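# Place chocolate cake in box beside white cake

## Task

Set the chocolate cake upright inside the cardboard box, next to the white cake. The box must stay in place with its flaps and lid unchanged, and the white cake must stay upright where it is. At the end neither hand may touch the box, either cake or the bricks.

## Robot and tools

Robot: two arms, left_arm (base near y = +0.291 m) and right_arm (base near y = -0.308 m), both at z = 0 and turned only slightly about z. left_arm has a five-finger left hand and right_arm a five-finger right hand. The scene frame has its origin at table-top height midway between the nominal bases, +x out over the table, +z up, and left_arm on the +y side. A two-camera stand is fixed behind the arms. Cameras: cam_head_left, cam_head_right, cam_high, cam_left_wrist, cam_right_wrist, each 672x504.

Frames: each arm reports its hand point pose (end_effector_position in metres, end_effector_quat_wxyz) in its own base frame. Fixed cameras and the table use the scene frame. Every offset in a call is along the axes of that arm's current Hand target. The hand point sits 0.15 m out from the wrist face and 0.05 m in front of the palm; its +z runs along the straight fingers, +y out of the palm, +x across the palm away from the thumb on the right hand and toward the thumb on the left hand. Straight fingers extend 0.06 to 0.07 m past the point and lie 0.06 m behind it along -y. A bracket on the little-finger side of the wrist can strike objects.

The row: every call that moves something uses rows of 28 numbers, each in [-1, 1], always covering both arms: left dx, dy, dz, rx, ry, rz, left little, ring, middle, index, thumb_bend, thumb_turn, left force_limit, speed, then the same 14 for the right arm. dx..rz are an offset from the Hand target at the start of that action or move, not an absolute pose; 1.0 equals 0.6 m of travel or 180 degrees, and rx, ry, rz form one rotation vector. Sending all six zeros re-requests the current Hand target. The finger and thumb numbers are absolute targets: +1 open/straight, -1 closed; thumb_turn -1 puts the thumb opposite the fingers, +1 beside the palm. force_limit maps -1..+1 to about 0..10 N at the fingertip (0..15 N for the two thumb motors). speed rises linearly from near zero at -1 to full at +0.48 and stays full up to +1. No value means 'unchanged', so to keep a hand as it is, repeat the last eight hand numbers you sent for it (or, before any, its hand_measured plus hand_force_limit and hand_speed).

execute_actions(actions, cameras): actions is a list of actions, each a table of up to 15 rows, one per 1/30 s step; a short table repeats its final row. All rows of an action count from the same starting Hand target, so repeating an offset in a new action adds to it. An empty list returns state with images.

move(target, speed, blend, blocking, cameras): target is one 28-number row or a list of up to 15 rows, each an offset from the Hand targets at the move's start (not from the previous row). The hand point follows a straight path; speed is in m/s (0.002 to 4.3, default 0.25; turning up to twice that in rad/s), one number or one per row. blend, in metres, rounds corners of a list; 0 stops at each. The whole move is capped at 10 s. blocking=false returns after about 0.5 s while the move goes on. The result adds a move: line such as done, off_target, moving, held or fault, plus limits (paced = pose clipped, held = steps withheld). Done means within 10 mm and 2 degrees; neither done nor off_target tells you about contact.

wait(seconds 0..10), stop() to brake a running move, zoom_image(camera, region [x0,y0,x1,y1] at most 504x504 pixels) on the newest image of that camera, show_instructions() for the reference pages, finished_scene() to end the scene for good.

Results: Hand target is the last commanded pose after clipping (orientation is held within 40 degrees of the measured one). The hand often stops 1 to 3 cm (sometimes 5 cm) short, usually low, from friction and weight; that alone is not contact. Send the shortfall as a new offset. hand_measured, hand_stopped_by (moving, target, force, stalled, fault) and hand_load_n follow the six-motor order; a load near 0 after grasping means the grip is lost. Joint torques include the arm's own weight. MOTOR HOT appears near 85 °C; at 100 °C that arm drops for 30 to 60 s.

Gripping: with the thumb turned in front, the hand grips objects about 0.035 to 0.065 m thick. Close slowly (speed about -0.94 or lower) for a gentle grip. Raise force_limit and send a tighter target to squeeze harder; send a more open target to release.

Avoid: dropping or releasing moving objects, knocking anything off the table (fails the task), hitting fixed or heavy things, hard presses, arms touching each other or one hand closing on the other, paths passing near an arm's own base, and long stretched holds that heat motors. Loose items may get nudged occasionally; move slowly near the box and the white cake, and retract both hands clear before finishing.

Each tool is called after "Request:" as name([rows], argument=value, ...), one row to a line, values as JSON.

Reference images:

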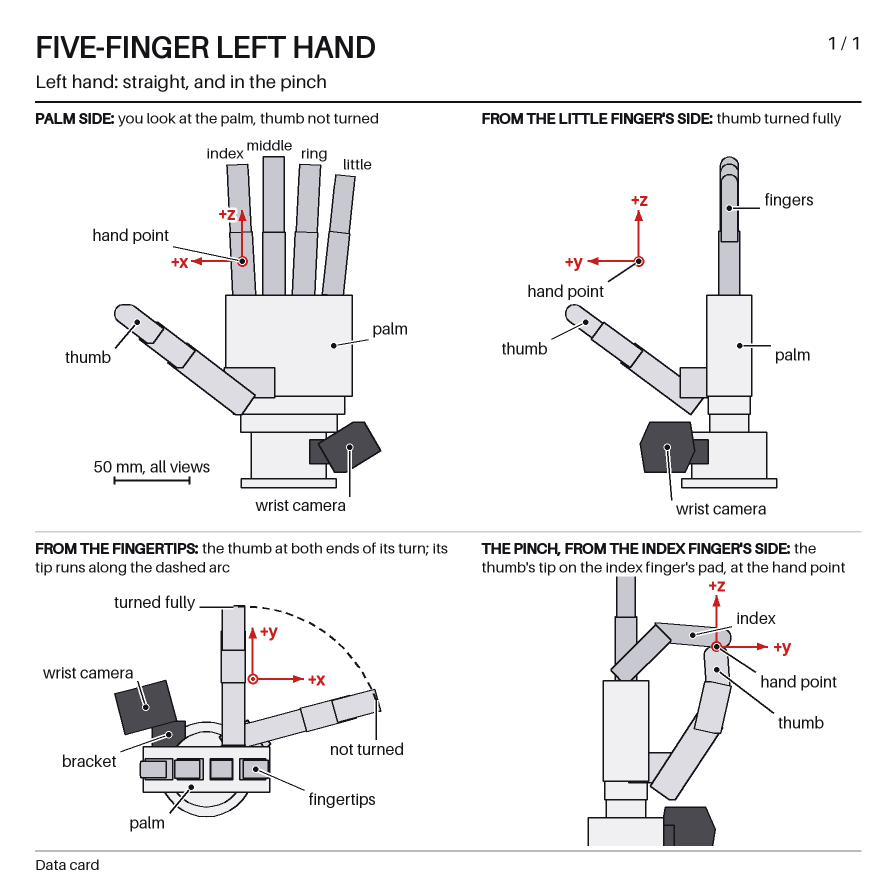

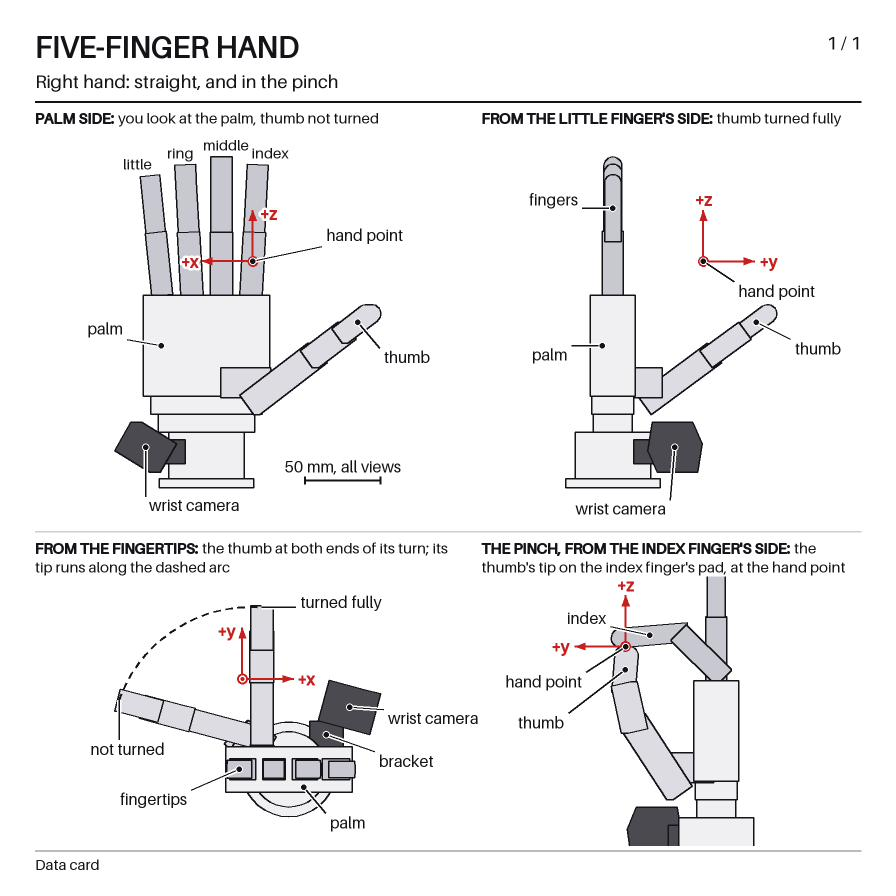

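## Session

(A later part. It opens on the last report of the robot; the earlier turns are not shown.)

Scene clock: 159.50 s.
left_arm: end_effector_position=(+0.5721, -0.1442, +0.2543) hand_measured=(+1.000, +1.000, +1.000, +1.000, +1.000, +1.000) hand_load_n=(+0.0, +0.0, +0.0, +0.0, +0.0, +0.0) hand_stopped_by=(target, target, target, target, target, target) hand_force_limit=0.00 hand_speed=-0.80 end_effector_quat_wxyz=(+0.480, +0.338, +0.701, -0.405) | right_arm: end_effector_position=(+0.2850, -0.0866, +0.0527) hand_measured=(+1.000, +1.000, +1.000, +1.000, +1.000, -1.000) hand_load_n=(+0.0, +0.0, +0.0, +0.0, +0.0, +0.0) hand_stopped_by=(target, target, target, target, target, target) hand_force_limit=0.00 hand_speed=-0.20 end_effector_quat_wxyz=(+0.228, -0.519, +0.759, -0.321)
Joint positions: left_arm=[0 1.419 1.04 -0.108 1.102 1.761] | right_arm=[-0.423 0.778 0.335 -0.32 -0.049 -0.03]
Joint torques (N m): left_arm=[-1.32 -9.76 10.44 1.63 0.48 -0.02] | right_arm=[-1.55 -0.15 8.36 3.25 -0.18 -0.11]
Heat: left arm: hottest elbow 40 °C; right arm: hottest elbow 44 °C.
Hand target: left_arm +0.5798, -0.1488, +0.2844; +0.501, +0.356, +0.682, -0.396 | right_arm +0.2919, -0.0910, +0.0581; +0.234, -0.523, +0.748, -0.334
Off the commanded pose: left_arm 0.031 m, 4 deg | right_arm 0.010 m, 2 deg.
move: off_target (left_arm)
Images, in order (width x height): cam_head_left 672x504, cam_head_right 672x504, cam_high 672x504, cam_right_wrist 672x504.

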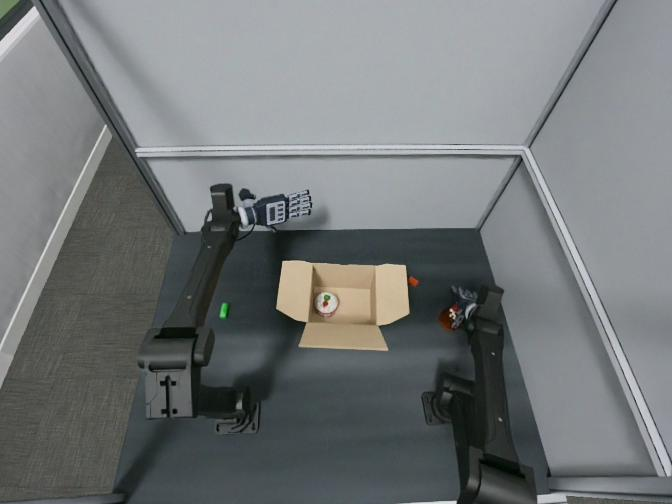

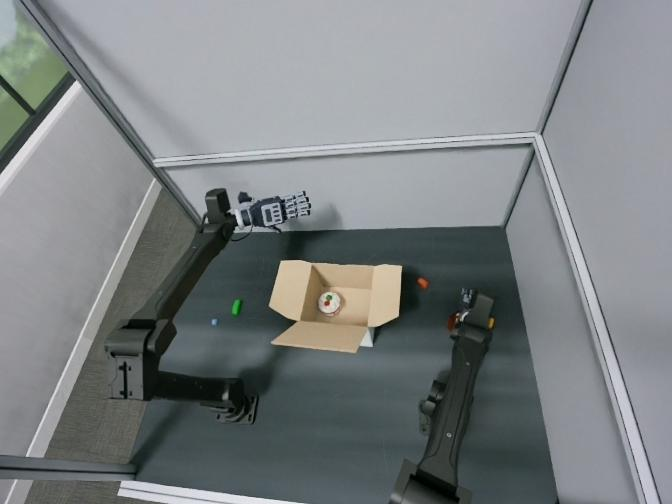

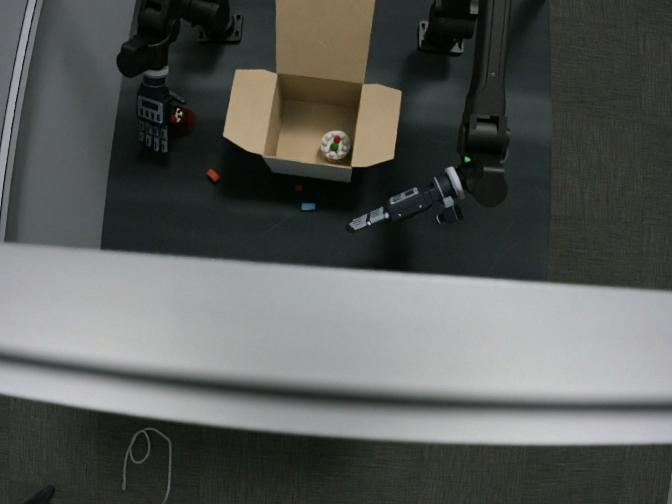

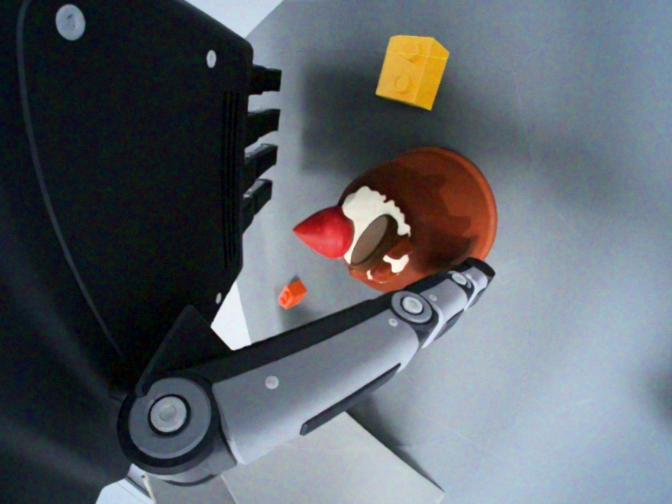

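Request:
move(target=[0,0,0,0,0,0,1,1,1,1,1,1,0,-0.8,0,-0.0015,0.0165,0,0,0,1,1,1,1,1,-1,-0.2,-0.2], speed=0.05, cameras=["cam_head_left","cam_high","cam_right_wrist"])

Request:
zoom_image(camera="cam_high", region=[130, 80, 220, 160])

Request:
zoom_image(camera="cam_head_left", region=[420, 270, 500, 350])

Scene clock: 174.07 s.
left_arm: end_effector_position=(+0.5721, -0.1442, +0.2543) hand_measured=(+1.000, +1.000, +1.000, +1.000, +1.000, +1.000) hand_load_n=(+0.0, +0.0, +0.0, +0.0, +0.0, +0.0) hand_stopped_by=(target, target, target, target, target, target) hand_force_limit=0.00 hand_speed=-0.80 end_effector_quat_wxyz=(+0.480, +0.338, +0.701, -0.405) | right_arm: end_effector_position=(+0.2912, -0.0893, +0.0458) hand_measured=(+1.000, +1.000, +1.000, +1.000, +1.000, -1.000) hand_load_n=(+0.0, +0.0, +0.0, +0.0, +0.5, +0.0) hand_stopped_by=(target, target, target, target, target, target) hand_force_limit=-0.20 hand_speed=-0.20 end_effector_quat_wxyz=(+0.227, -0.519, +0.759, -0.320)
Joint positions: left_arm=[0 1.419 1.04 -0.108 1.102 1.761] | right_arm=[-0.423 0.828 0.335 -0.272 -0.049 -0.03]
Joint torques (N m): left_arm=[-1.08 -10.23 10.58 1.52 0.45 -0.02] | right_arm=[-1.85 -0.26 8.25 3.08 -0.08 -0.1]
Heat: left arm: hottest elbow 40 °C; right arm: hottest elbow 43 °C.
Hand target: left_arm +0.5798, -0.1488, +0.2844; +0.501, +0.356, +0.682, -0.396 | right_arm +0.2994, -0.0938, +0.0521; +0.234, -0.523, +0.748, -0.334
Off the commanded pose: left_arm 0.031 m, 4 deg | right_arm 0.011 m, 2 deg.
move: off_target (left_arm, right_arm)
Images, in order (width x height): cam_head_left 672x504, cam_high 672x504, cam_right_wrist 672x504.

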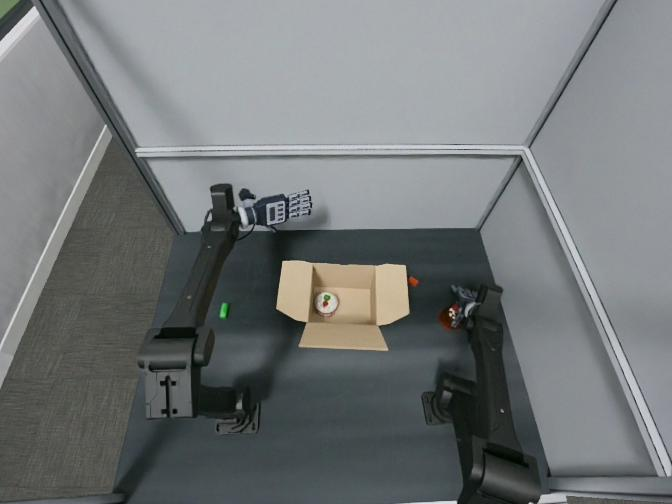

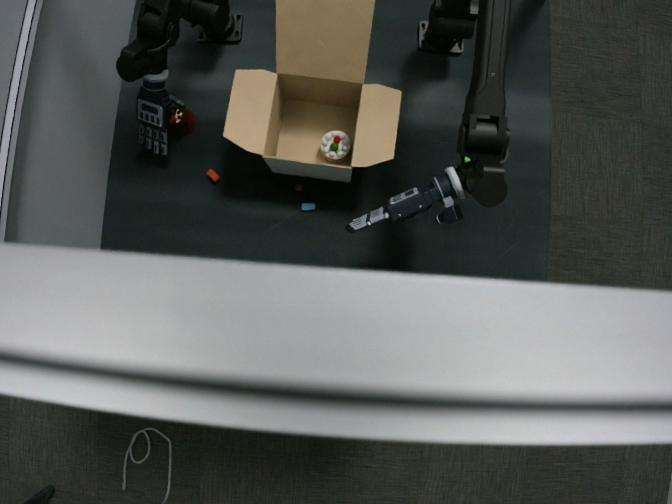

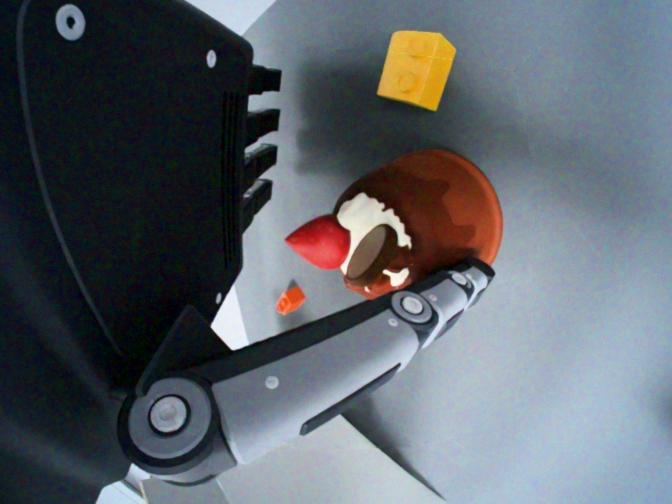

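Scaled by 5.600 from the camera's 672x504 image, which has a finer 960x720 frame.

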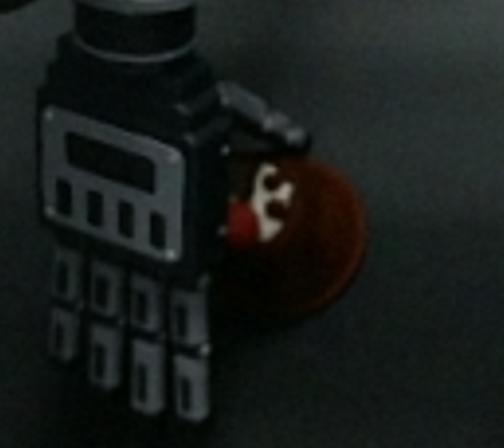

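Scaled by 6.300 from the camera's 672x504 image, which has a finer 960x720 frame.

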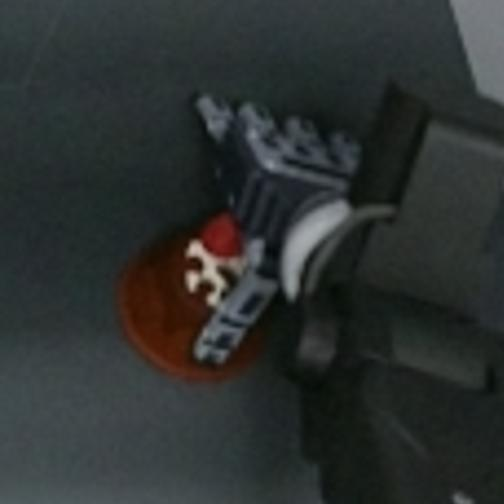

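Request:
move(target=[0,0,0,0,0,0,1,1,1,1,1,1,0,-0.8,0,0,0,0,0,0,1,1,0.1,0.1,1,-1,-0.3,-0.6], speed=0.05, cameras=["cam_high","cam_right_wrist"])

Request:
zoom_image(camera="cam_high", region=[130, 80, 220, 160])

Scene clock: 180.13 s.
left_arm: end_effector_position=(+0.5721, -0.1442, +0.2543) hand_measured=(+1.000, +1.000, +1.000, +1.000, +1.000, +1.000) hand_load_n=(+0.0, +0.0, +0.0, +0.0, +0.0, +0.0) hand_stopped_by=(target, target, target, target, target, target) hand_force_limit=0.00 hand_speed=-0.80 end_effector_quat_wxyz=(+0.480, +0.338, +0.701, -0.405) | right_arm: end_effector_position=(+0.2910, -0.0893, +0.0454) hand_measured=(+1.000, +1.000, +0.120, +0.100, +1.000, -1.000) hand_load_n=(+0.0, +0.0, +7.5, +0.0, +1.0, +0.5) hand_stopped_by=(target, target, force, target, target, target) hand_force_limit=-0.30 hand_speed=-0.60 end_effector_quat_wxyz=(+0.227, -0.519, +0.760, -0.320)
Joint positions: left_arm=[0 1.419 1.04 -0.108 1.102 1.761] | right_arm=[-0.423 0.83 0.335 -0.272 -0.049 -0.03]
Joint torques (N m): left_arm=[-1.61 -9.64 10.51 1.47 0.47 0] | right_arm=[-1.67 -0.56 8.4 3.04 -0.06 -0.11]
Heat: left arm: hottest elbow 40 °C; right arm: hottest elbow 43 °C.
Hand target: left_arm +0.5798, -0.1488, +0.2844; +0.501, +0.356, +0.682, -0.396 | right_arm +0.2994, -0.0938, +0.0521; +0.234, -0.523, +0.748, -0.334
Off the commanded pose: left_arm 0.031 m, 4 deg | right_arm 0.012 m, 2 deg.
move: off_target (left_arm, right_arm)
Images, in order (width x height): cam_high 672x504, cam_right_wrist 672x504.

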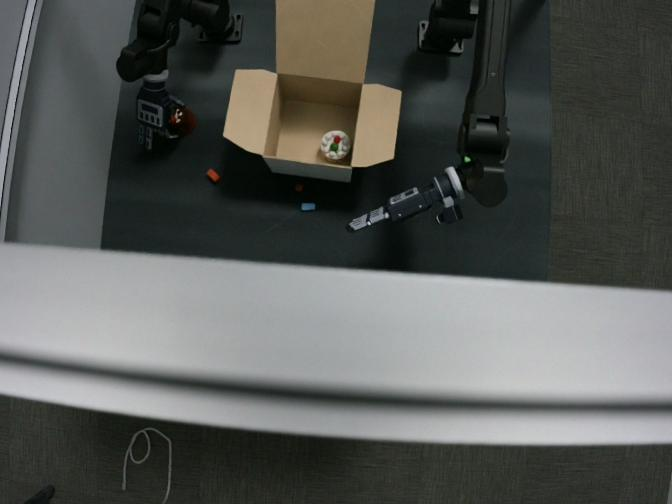

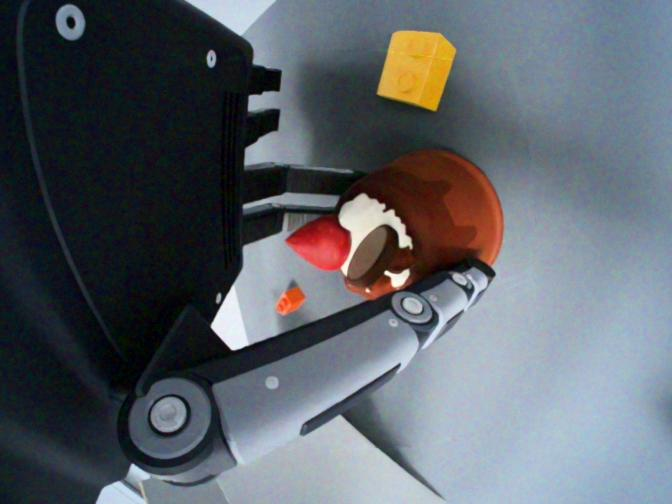

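Scaled by 5.600 from the camera's 672x504 image, which has a finer 960x720 frame.

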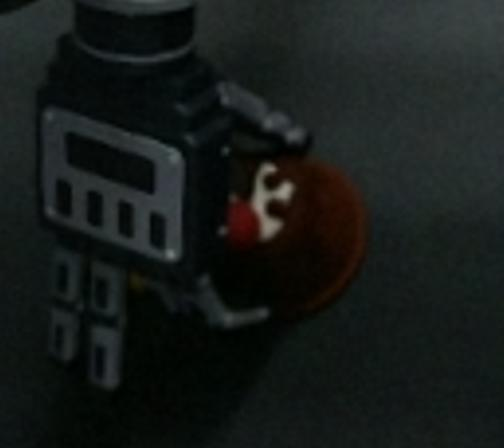

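Request:
move(target=[0,0,0,0,0,0,1,1,1,1,1,1,0,-0.8,0,0,0,0,0,0,1,1,0.1,-0.2,1,-1,-0.3,-0.7], speed=0.05, cameras=["cam_high","cam_head_left","cam_right_wrist"])

Request:
zoom_image(camera="cam_high", region=[130, 80, 220, 160])

Request:
zoom_image(camera="cam_right_wrist", region=[200, 80, 560, 340])

Scene clock: 183.73 s.
left_arm: end_effector_position=(+0.5721, -0.1442, +0.2543) hand_measured=(+1.000, +1.000, +1.000, +1.000, +1.000, +1.000) hand_load_n=(+0.0, +0.0, +0.0, +0.0, +0.0, +0.0) hand_stopped_by=(target, target, target, target, target, target) hand_force_limit=0.00 hand_speed=-0.80 end_effector_quat_wxyz=(+0.480, +0.338, +0.701, -0.405) | right_arm: end_effector_position=(+0.2912, -0.0888, +0.0454) hand_measured=(+1.000, +1.000, +0.120, +0.050, +1.000, -1.000) hand_load_n=(+0.0, +0.0, +4.0, +13.5, +2.5, -0.5) hand_stopped_by=(target, target, force, force, target, target) hand_force_limit=-0.30 hand_speed=-0.70 end_effector_quat_wxyz=(+0.227, -0.520, +0.759, -0.319)
Joint positions: left_arm=[0 1.419 1.04 -0.108 1.102 1.761] | right_arm=[-0.422 0.83 0.335 -0.272 -0.049 -0.03]
Joint torques (N m): left_arm=[-1.26 -9.64 10.5 1.69 0.49 -0.01] | right_arm=[-1.96 -0.67 8.38 3.25 -0.1 -0.08]
Heat: left arm: hottest elbow 40 °C; right arm: hottest elbow 43 °C.
Hand target: left_arm +0.5798, -0.1488, +0.2844; +0.501, +0.356, +0.682, -0.396 | right_arm +0.2994, -0.0938, +0.0521; +0.234, -0.523, +0.748, -0.334
Off the commanded pose: left_arm 0.031 m, 4 deg | right_arm 0.012 m, 2 deg.
move: off_target (left_arm, right_arm)
Images, in order (width x height): cam_head_left 672x504, cam_high 672x504, cam_right_wrist 672x504.

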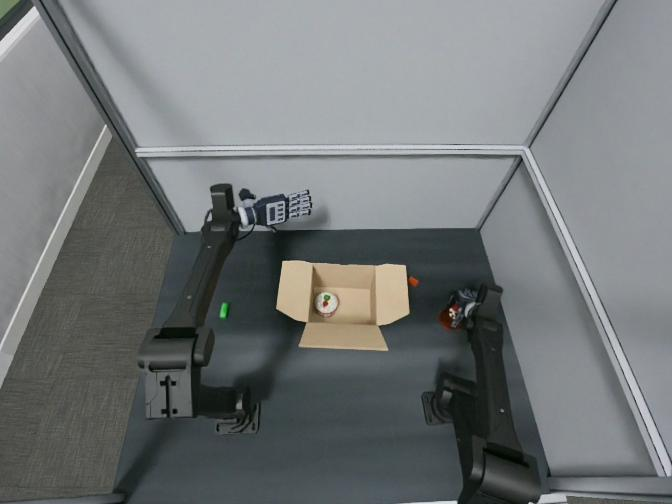

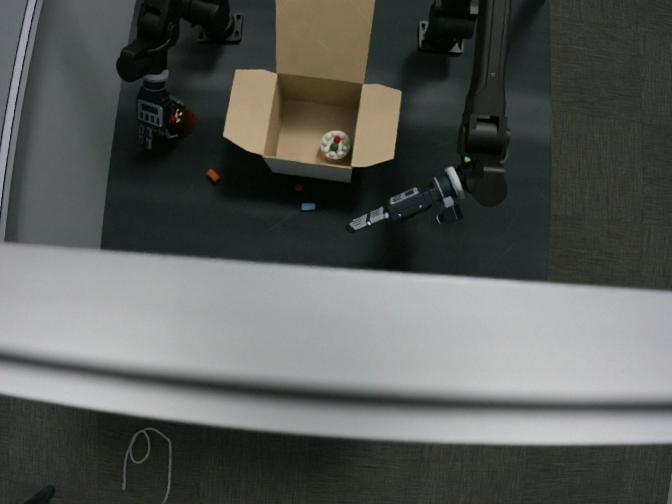

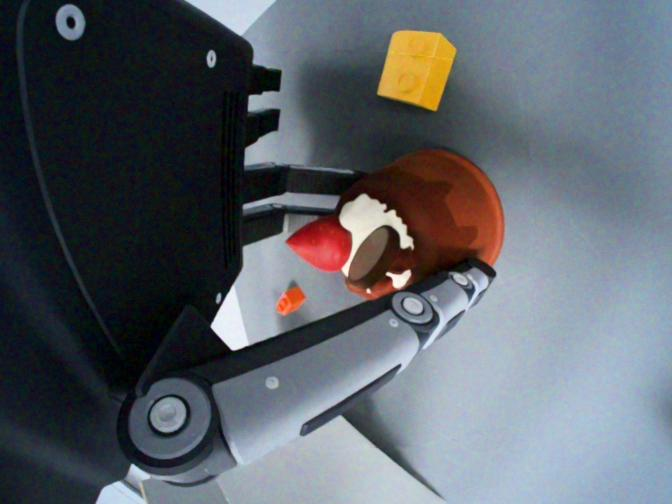

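Scaled by 5.600 from the camera's 672x504 image, which has a finer 960x720 frame.

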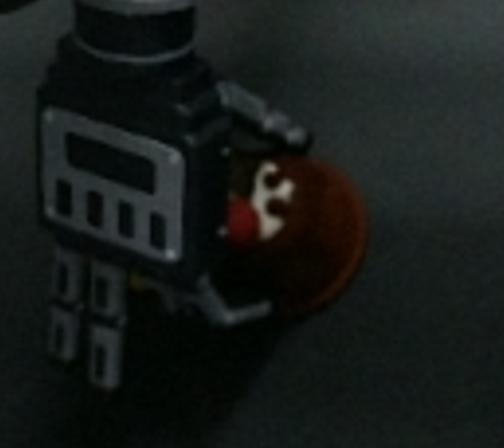

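Scaled by 1.400 from the camera's 672x504 image, which has a finer 960x720 frame.

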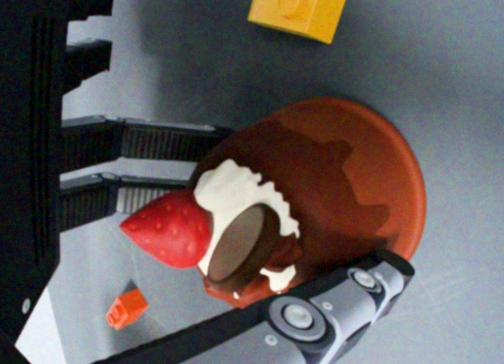

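Request:
move(target=[0,0,0,0,0,0,1,1,1,1,1,1,0,-0.8,0,-0.0372,-0.0335,0,0,0,1,1,0.1,-0.2,1,-1,-0.3,-0.7], speed=0.05, cameras=["cam_high","cam_head_left","cam_right_wrist"])

Request:
zoom_image(camera="cam_high", region=[130, 80, 220, 160])

Request:
zoom_image(camera="cam_head_left", region=[420, 270, 500, 350])

Scene clock: 188.50 s.
left_arm: end_effector_position=(+0.5721, -0.1442, +0.2543) hand_measured=(+1.000, +1.000, +1.000, +1.000, +1.000, +1.000) hand_load_n=(+0.0, +0.0, +0.0, +0.0, +0.0, +0.0) hand_stopped_by=(target, target, target, target, target, target) hand_force_limit=0.00 hand_speed=-0.80 end_effector_quat_wxyz=(+0.480, +0.338, +0.701, -0.405) | right_arm: end_effector_position=(+0.2780, -0.0834, +0.0463) hand_measured=(+1.000, +1.000, +0.120, +0.050, +1.000, -1.000) hand_load_n=(+0.0, +0.0, +4.0, +13.5, +2.5, -0.5) hand_stopped_by=(target, target, force, force, target, target) hand_force_limit=-0.30 hand_speed=-0.70 end_effector_quat_wxyz=(+0.217, -0.523, +0.766, -0.304)
Joint positions: left_arm=[0 1.419 1.04 -0.108 1.102 1.761] | right_arm=[-0.423 0.79 0.34 -0.357 -0.049 -0.03]
Joint torques (N m): left_arm=[-1.32 -10.05 10.61 1.68 0.49 -0.03] | right_arm=[-1.85 -1.85 12.97 1.51 -0.02 -0.07]
Heat: left arm: hottest elbow 40 °C; right arm: hottest elbow 43 °C.
Hand target: left_arm +0.5798, -0.1488, +0.2844; +0.501, +0.356, +0.682, -0.396 | right_arm +0.2993, -0.0937, +0.0822; +0.234, -0.523, +0.748, -0.334
Off the commanded pose: left_arm 0.031 m, 4 deg | right_arm 0.043 m, 4 deg.
move: off_target (left_arm, right_arm)
Images, in order (width x height): cam_head_left 672x504, cam_high 672x504, cam_right_wrist 672x504.

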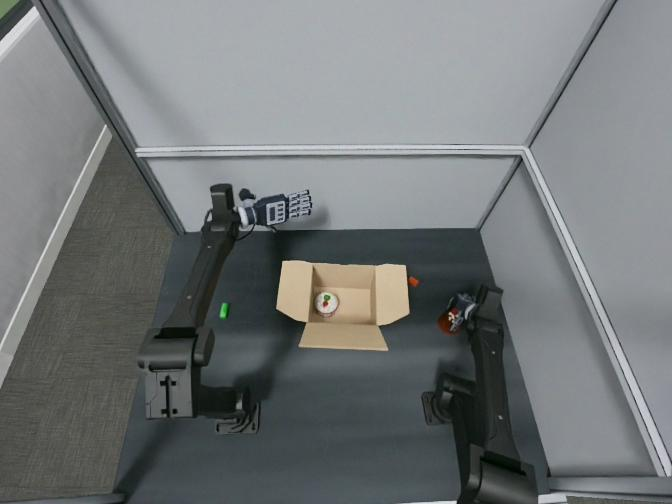

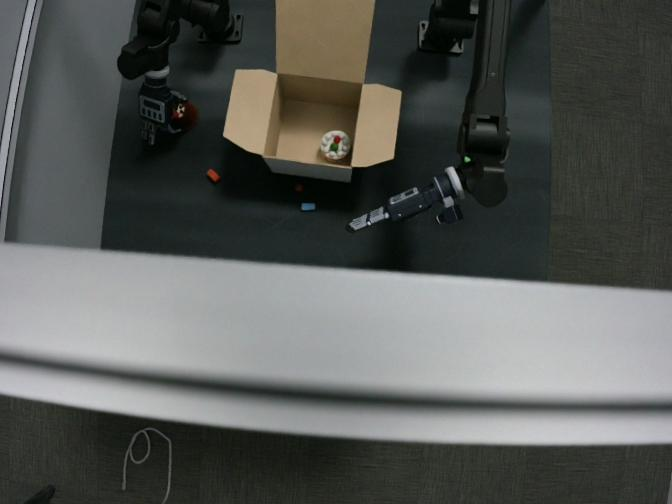

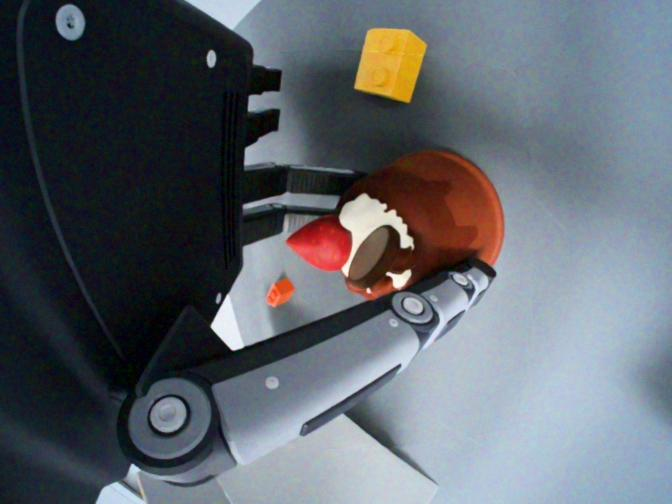

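Scaled by 5.600 from the camera's 672x504 image, which has a finer 960x720 frame.

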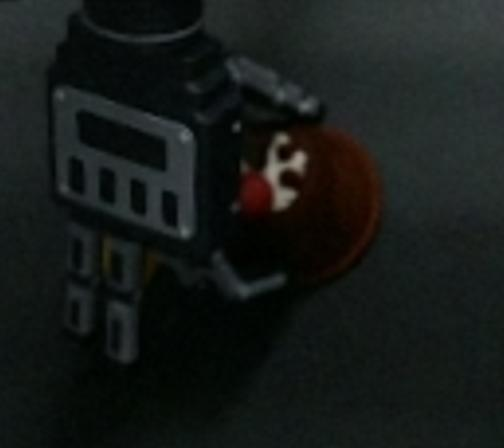

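Scaled by 6.300 from the camera's 672x504 image, which has a finer 960x720 frame.

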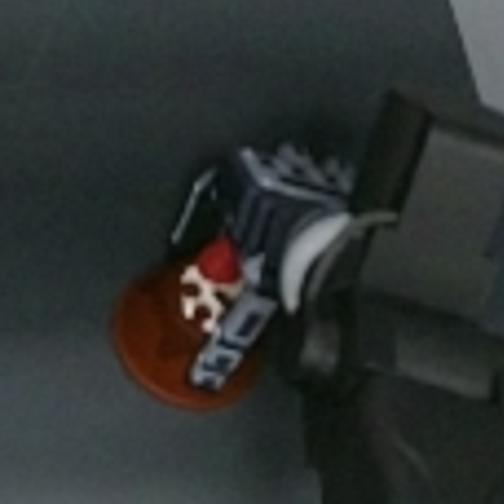

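Request:
move(target=[0,0,0,0,0,0,1,1,1,1,1,1,0,-0.8,0,-0.0495,-0.0446,0,0,0,1,1,0.1,-0.2,1,-1,-0.3,-0.7], speed=0.08, cameras=["cam_high","cam_head_left","cam_right_wrist"])

Scene clock: 192.03 s.
left_arm: end_effector_position=(+0.5721, -0.1442, +0.2543) hand_measured=(+1.000, +1.000, +1.000, +1.000, +1.000, +1.000) hand_load_n=(+0.0, +0.0, +0.0, +0.0, +0.0, +0.0) hand_stopped_by=(target, target, target, target, target, target) hand_force_limit=0.00 hand_speed=-0.80 end_effector_quat_wxyz=(+0.480, +0.338, +0.701, -0.405) | right_arm: end_effector_position=(+0.2796, -0.0845, +0.0825) hand_measured=(+1.000, +1.000, +0.120, +0.050, +1.000, -1.000) hand_load_n=(+0.0, +0.0, +4.5, +14.0, +3.0, -0.5) hand_stopped_by=(target, target, force, force, target, target) hand_force_limit=-0.30 hand_speed=-0.70 end_effector_quat_wxyz=(+0.215, -0.523, +0.767, -0.302)
Joint positions: left_arm=[0 1.419 1.04 -0.108 1.102 1.761] | right_arm=[-0.423 0.738 0.426 -0.501 -0.048 -0.03]
Joint torques (N m): left_arm=[-0.97 -10.29 10.5 1.72 0.48 -0.08] | right_arm=[-1.67 -1.9 13.6 1.51 -0.15 -0.07]
Heat: left arm: hottest elbow 40 °C; right arm: hottest elbow 43 °C.
Hand target: left_arm +0.5798, -0.1488, +0.2844; +0.501, +0.356, +0.682, -0.396 | right_arm +0.2992, -0.0937, +0.1222; +0.234, -0.523, +0.748, -0.334
Off the commanded pose: left_arm 0.031 m, 4 deg | right_arm 0.045 m, 5 deg.
move: off_target (left_arm, right_arm)
Images, in order (width x height): cam_head_left 672x504, cam_high 672x504, cam_right_wrist 672x504.

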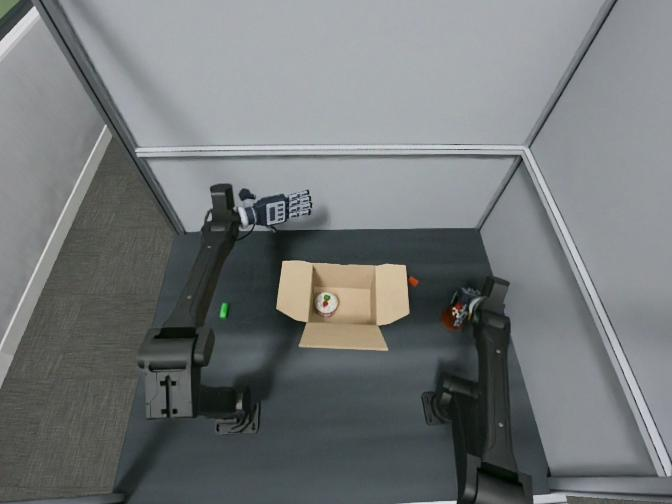

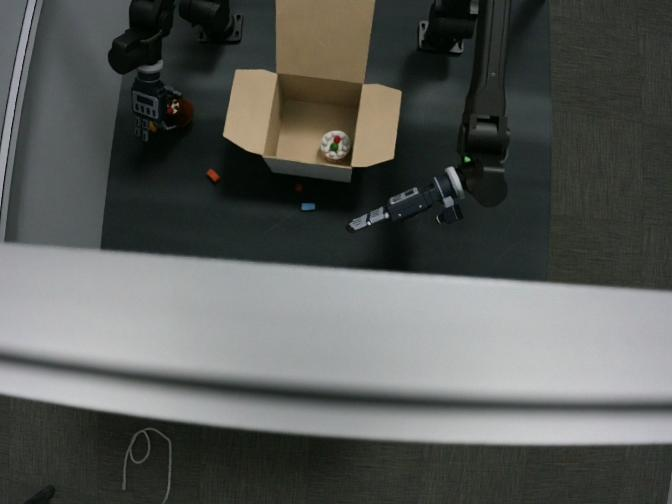

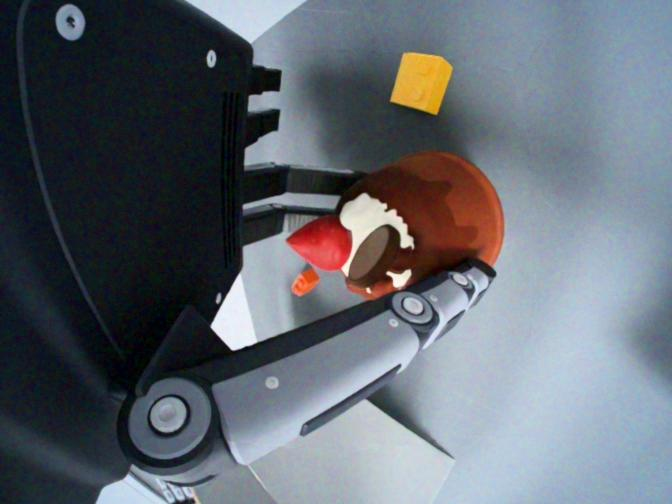

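Request:
move([
  [0,0,0,0,0,0,1,1,1,1,1,1,0,-0.8,0,-0.2105,-0.1896,0,0,0,0.15,0.15,0.1,-0.2,1,-1,-0.3,-0.7],
  [0,0,0,0,0,0,1,1,1,1,1,1,0,-0.8,-0.5355,-0.1762,-0.2775,0.0103,-0.0311,-0.0273,0.15,0.15,0.1,-0.2,1,-1,-0.3,-0.7],
], speed=0.15, blend=[0.03,0], cameras=["all"])

Scene clock: 251.73 s.
left_arm: end_effector_position=(+0.5721, -0.1442, +0.2543) hand_measured=(+1.000, +1.000, +1.000, +1.000, +1.000, +1.000) hand_load_n=(+0.0, +0.0, +0.0, +0.0, +0.0, +0.0) hand_stopped_by=(target, target, target, target, target, target) hand_force_limit=0.00 hand_speed=-0.80 end_effector_quat_wxyz=(+0.480, +0.338, +0.701, -0.405) | right_arm: end_effector_position=(+0.3477, +0.2164, +0.2778) hand_measured=(+0.150, +0.150, +0.120, +0.050, +1.000, -1.000) hand_load_n=(+0.0, +0.0, +4.0, +13.5, +3.0, -0.5) hand_stopped_by=(target, target, force, force, target, target) hand_force_limit=-0.30 hand_speed=-0.70 end_effector_quat_wxyz=(+0.233, -0.589, +0.700, -0.330)
Joint positions: left_arm=[0 1.419 1.04 -0.108 1.102 1.761] | right_arm=[0.73 1.089 1.144 -1.082 0.664 0.712]
Joint torques (N m): left_arm=[-0.97 -10.4 10.7 1.57 0.51 -0.03] | right_arm=[0.26 -5.19 13.57 0.94 0.54 0.26]
Motor temperatures (°C): left_arm=[29 37 40 28 29 24] | right_arm=[24 33 53 34 29 27]
Heat: left arm: hottest elbow 40 °C; right arm: hottest elbow 53 °C.
Hand target: left_arm +0.5798, -0.1488, +0.2844; +0.501, +0.356, +0.682, -0.396 | right_arm +0.3593, +0.2266, +0.3118; +0.264, -0.567, +0.707, -0.330
Off the commanded pose: left_arm 0.031 m, 4 deg | right_arm 0.037 m, 4 deg.
move: off_target (left_arm, right_arm)

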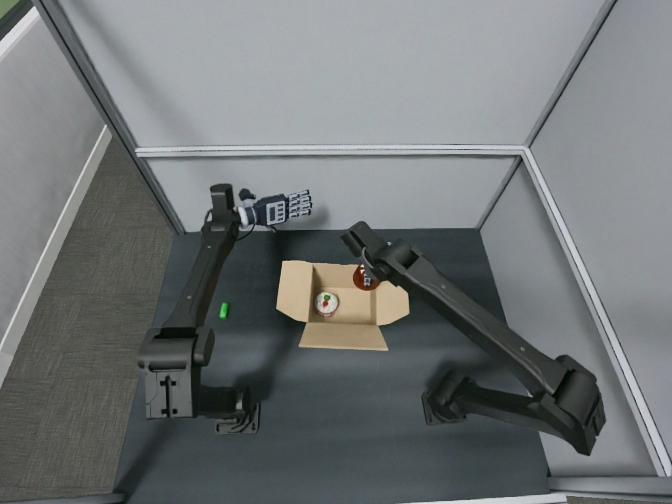

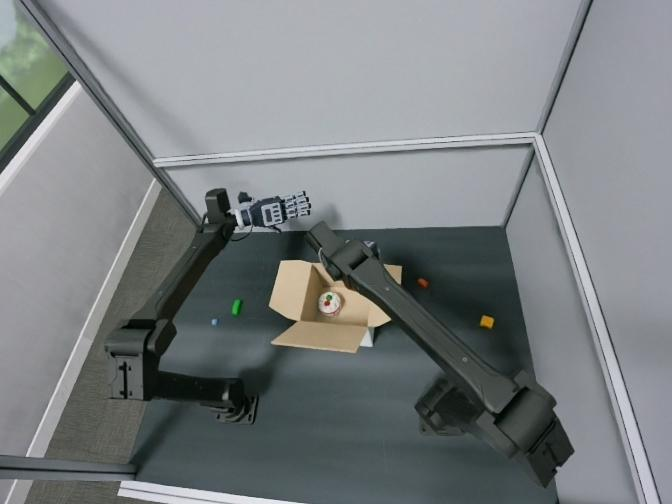

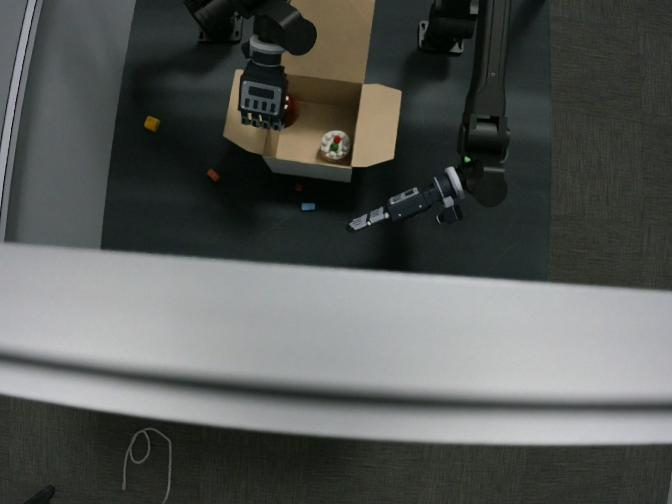

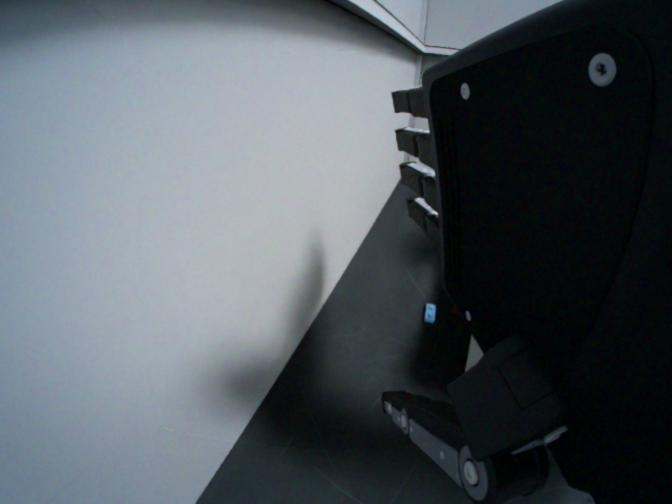

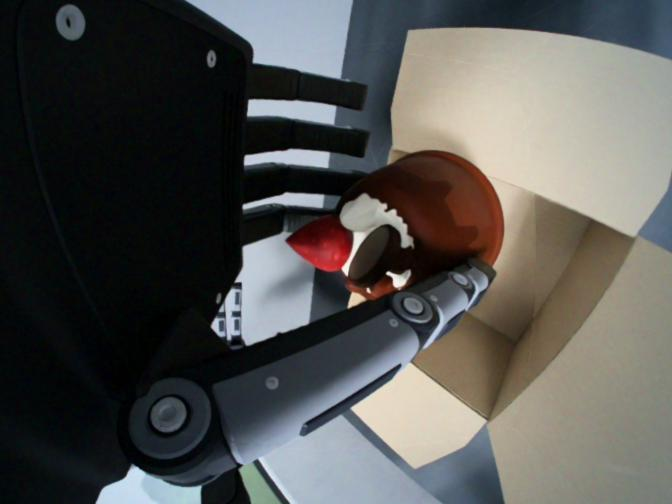

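Request:
zoom_image(camera="cam_high", region=[210, 50, 410, 200])

Request:
zoom_image(camera="cam_head_left", region=[260, 230, 430, 370])

Request:
zoom_image(camera="cam_head_right", region=[260, 230, 430, 370])

Scaled by 2.520 from the camera's 672x504 image, which has a finer 960x720 frame.

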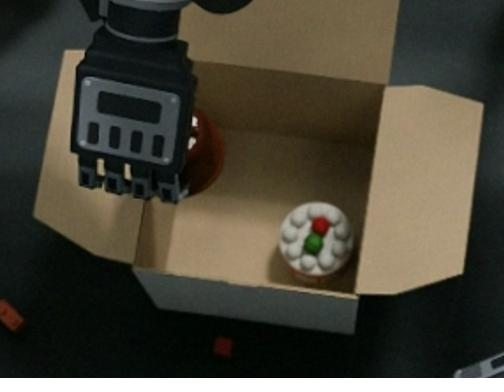

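Scaled by 2.965 from the camera's 672x504 image, which has a finer 960x720 frame.

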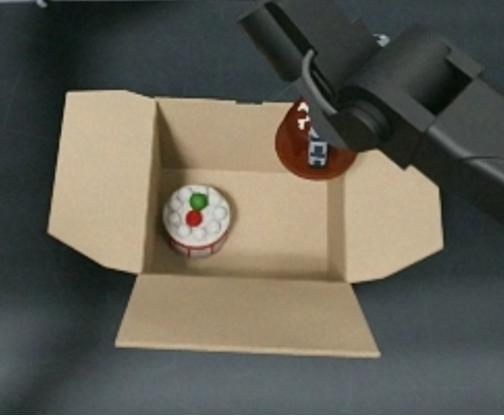

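Scaled by 2.965 from the camera's 672x504 image, which has a finer 960x720 frame.

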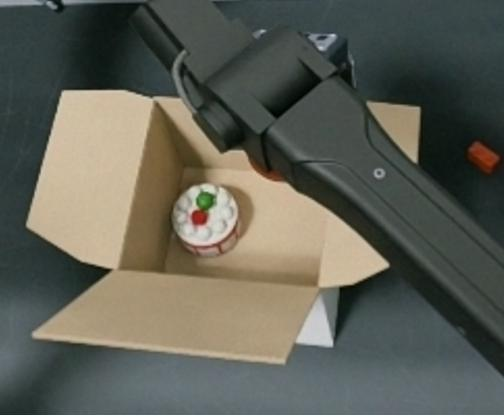

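Request:
move(target=[0,0,0,0,0,0,1,1,1,1,1,1,0,-0.8,-0.0667,0.0968,0.0863,-0.0083,-0.0118,0.0215,0.15,0.15,0.1,-0.2,1,-1,-0.3,-0.7], speed=0.1, cameras=["cam_head_left","cam_head_right","cam_high","cam_right_wrist"])

Request:
zoom_image(camera="cam_high", region=[210, 50, 410, 200])

Request:
zoom_image(camera="cam_head_left", region=[260, 230, 430, 370])

Request:
zoom_image(camera="cam_head_right", region=[260, 230, 430, 370])

Scene clock: 280.27 s.
left_arm: end_effector_position=(+0.5721, -0.1442, +0.2543) hand_measured=(+1.000, +1.000, +1.000, +1.000, +1.000, +1.000) hand_load_n=(+0.0, +0.0, +0.0, +0.0, +0.0, +0.0) hand_stopped_by=(target, target, target, target, target, target) hand_force_limit=0.00 hand_speed=-0.80 end_effector_quat_wxyz=(+0.480, +0.338, +0.701, -0.405) | right_arm: end_effector_position=(+0.3633, +0.2565, +0.2254) hand_measured=(+0.150, +0.150, +0.120, +0.050, +1.000, -1.000) hand_load_n=(+0.0, +0.0, +4.0, +13.5, +3.0, -0.5) hand_stopped_by=(target, target, force, force, target, target) hand_force_limit=-0.30 hand_speed=-0.70 end_effector_quat_wxyz=(+0.259, -0.568, +0.719, -0.305)
Joint positions: left_arm=[0 1.419 1.04 -0.108 1.102 1.761] | right_arm=[0.763 1.167 1.058 -0.907 0.646 0.807]
Joint torques (N m): left_arm=[-0.97 -10.29 10.66 1.7 0.44 -0.04] | right_arm=[0.03 -6.3 9.14 2.48 0.18 0.23]
Heat: left arm: hottest elbow 40 °C; right arm: hottest elbow 52 °C.
Hand target: left_arm +0.5798, -0.1488, +0.2844; +0.501, +0.356, +0.682, -0.396 | right_arm +0.3703, +0.2650, +0.2340; +0.280, -0.552, +0.725, -0.301
Off the commanded pose: left_arm 0.031 m, 4 deg | right_arm 0.014 m, 3 deg.
move: off_target (left_arm, right_arm)
Images, in order (width x height): cam_head_left 672x504, cam_head_right 672x504, cam_high 672x504, cam_right_wrist 672x504.

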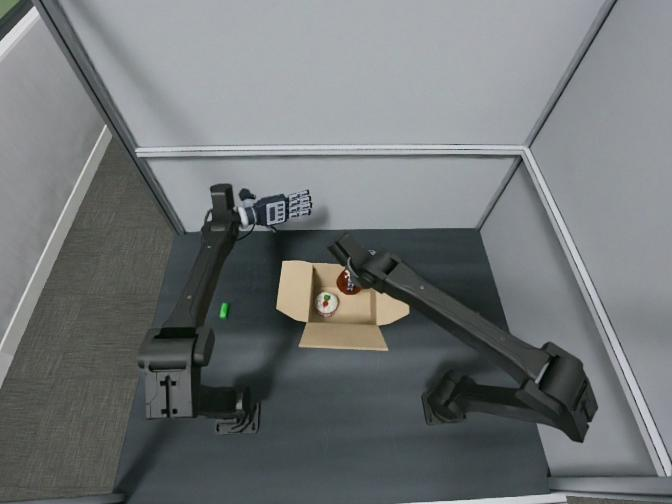

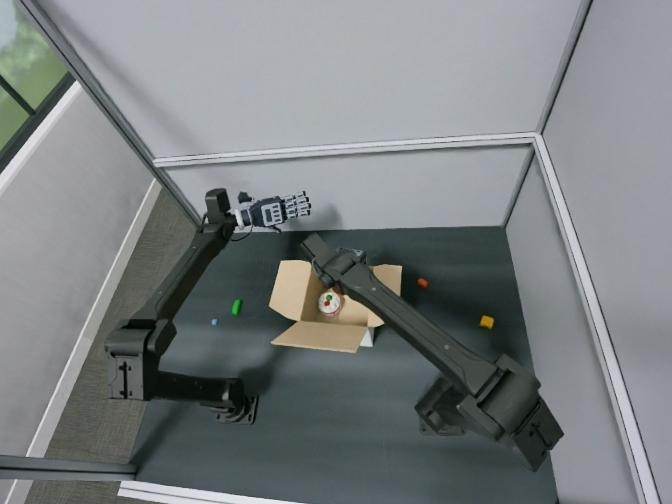

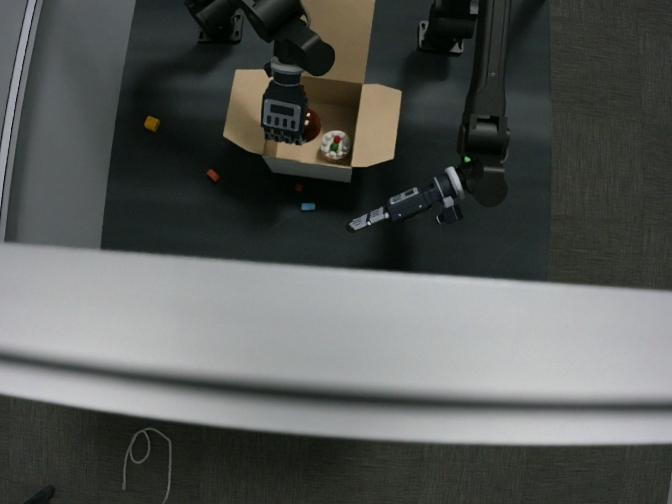

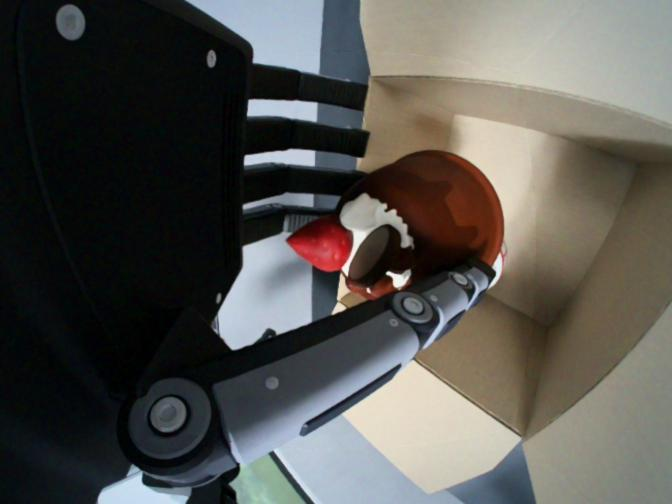

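Scaled by 2.520 from the camera's 672x504 image, which has a finer 960x720 frame.

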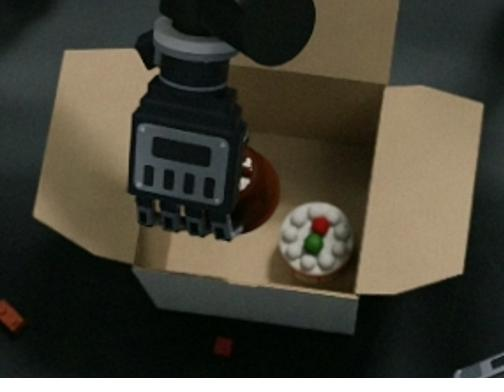

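Scaled by 2.965 from the camera's 672x504 image, which has a finer 960x720 frame.

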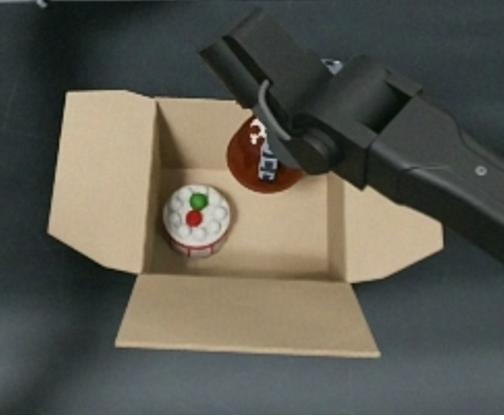

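Scaled by 2.965 from the camera's 672x504 image, which has a finer 960x720 frame.

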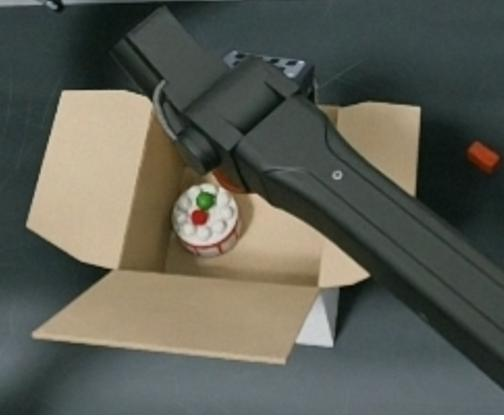

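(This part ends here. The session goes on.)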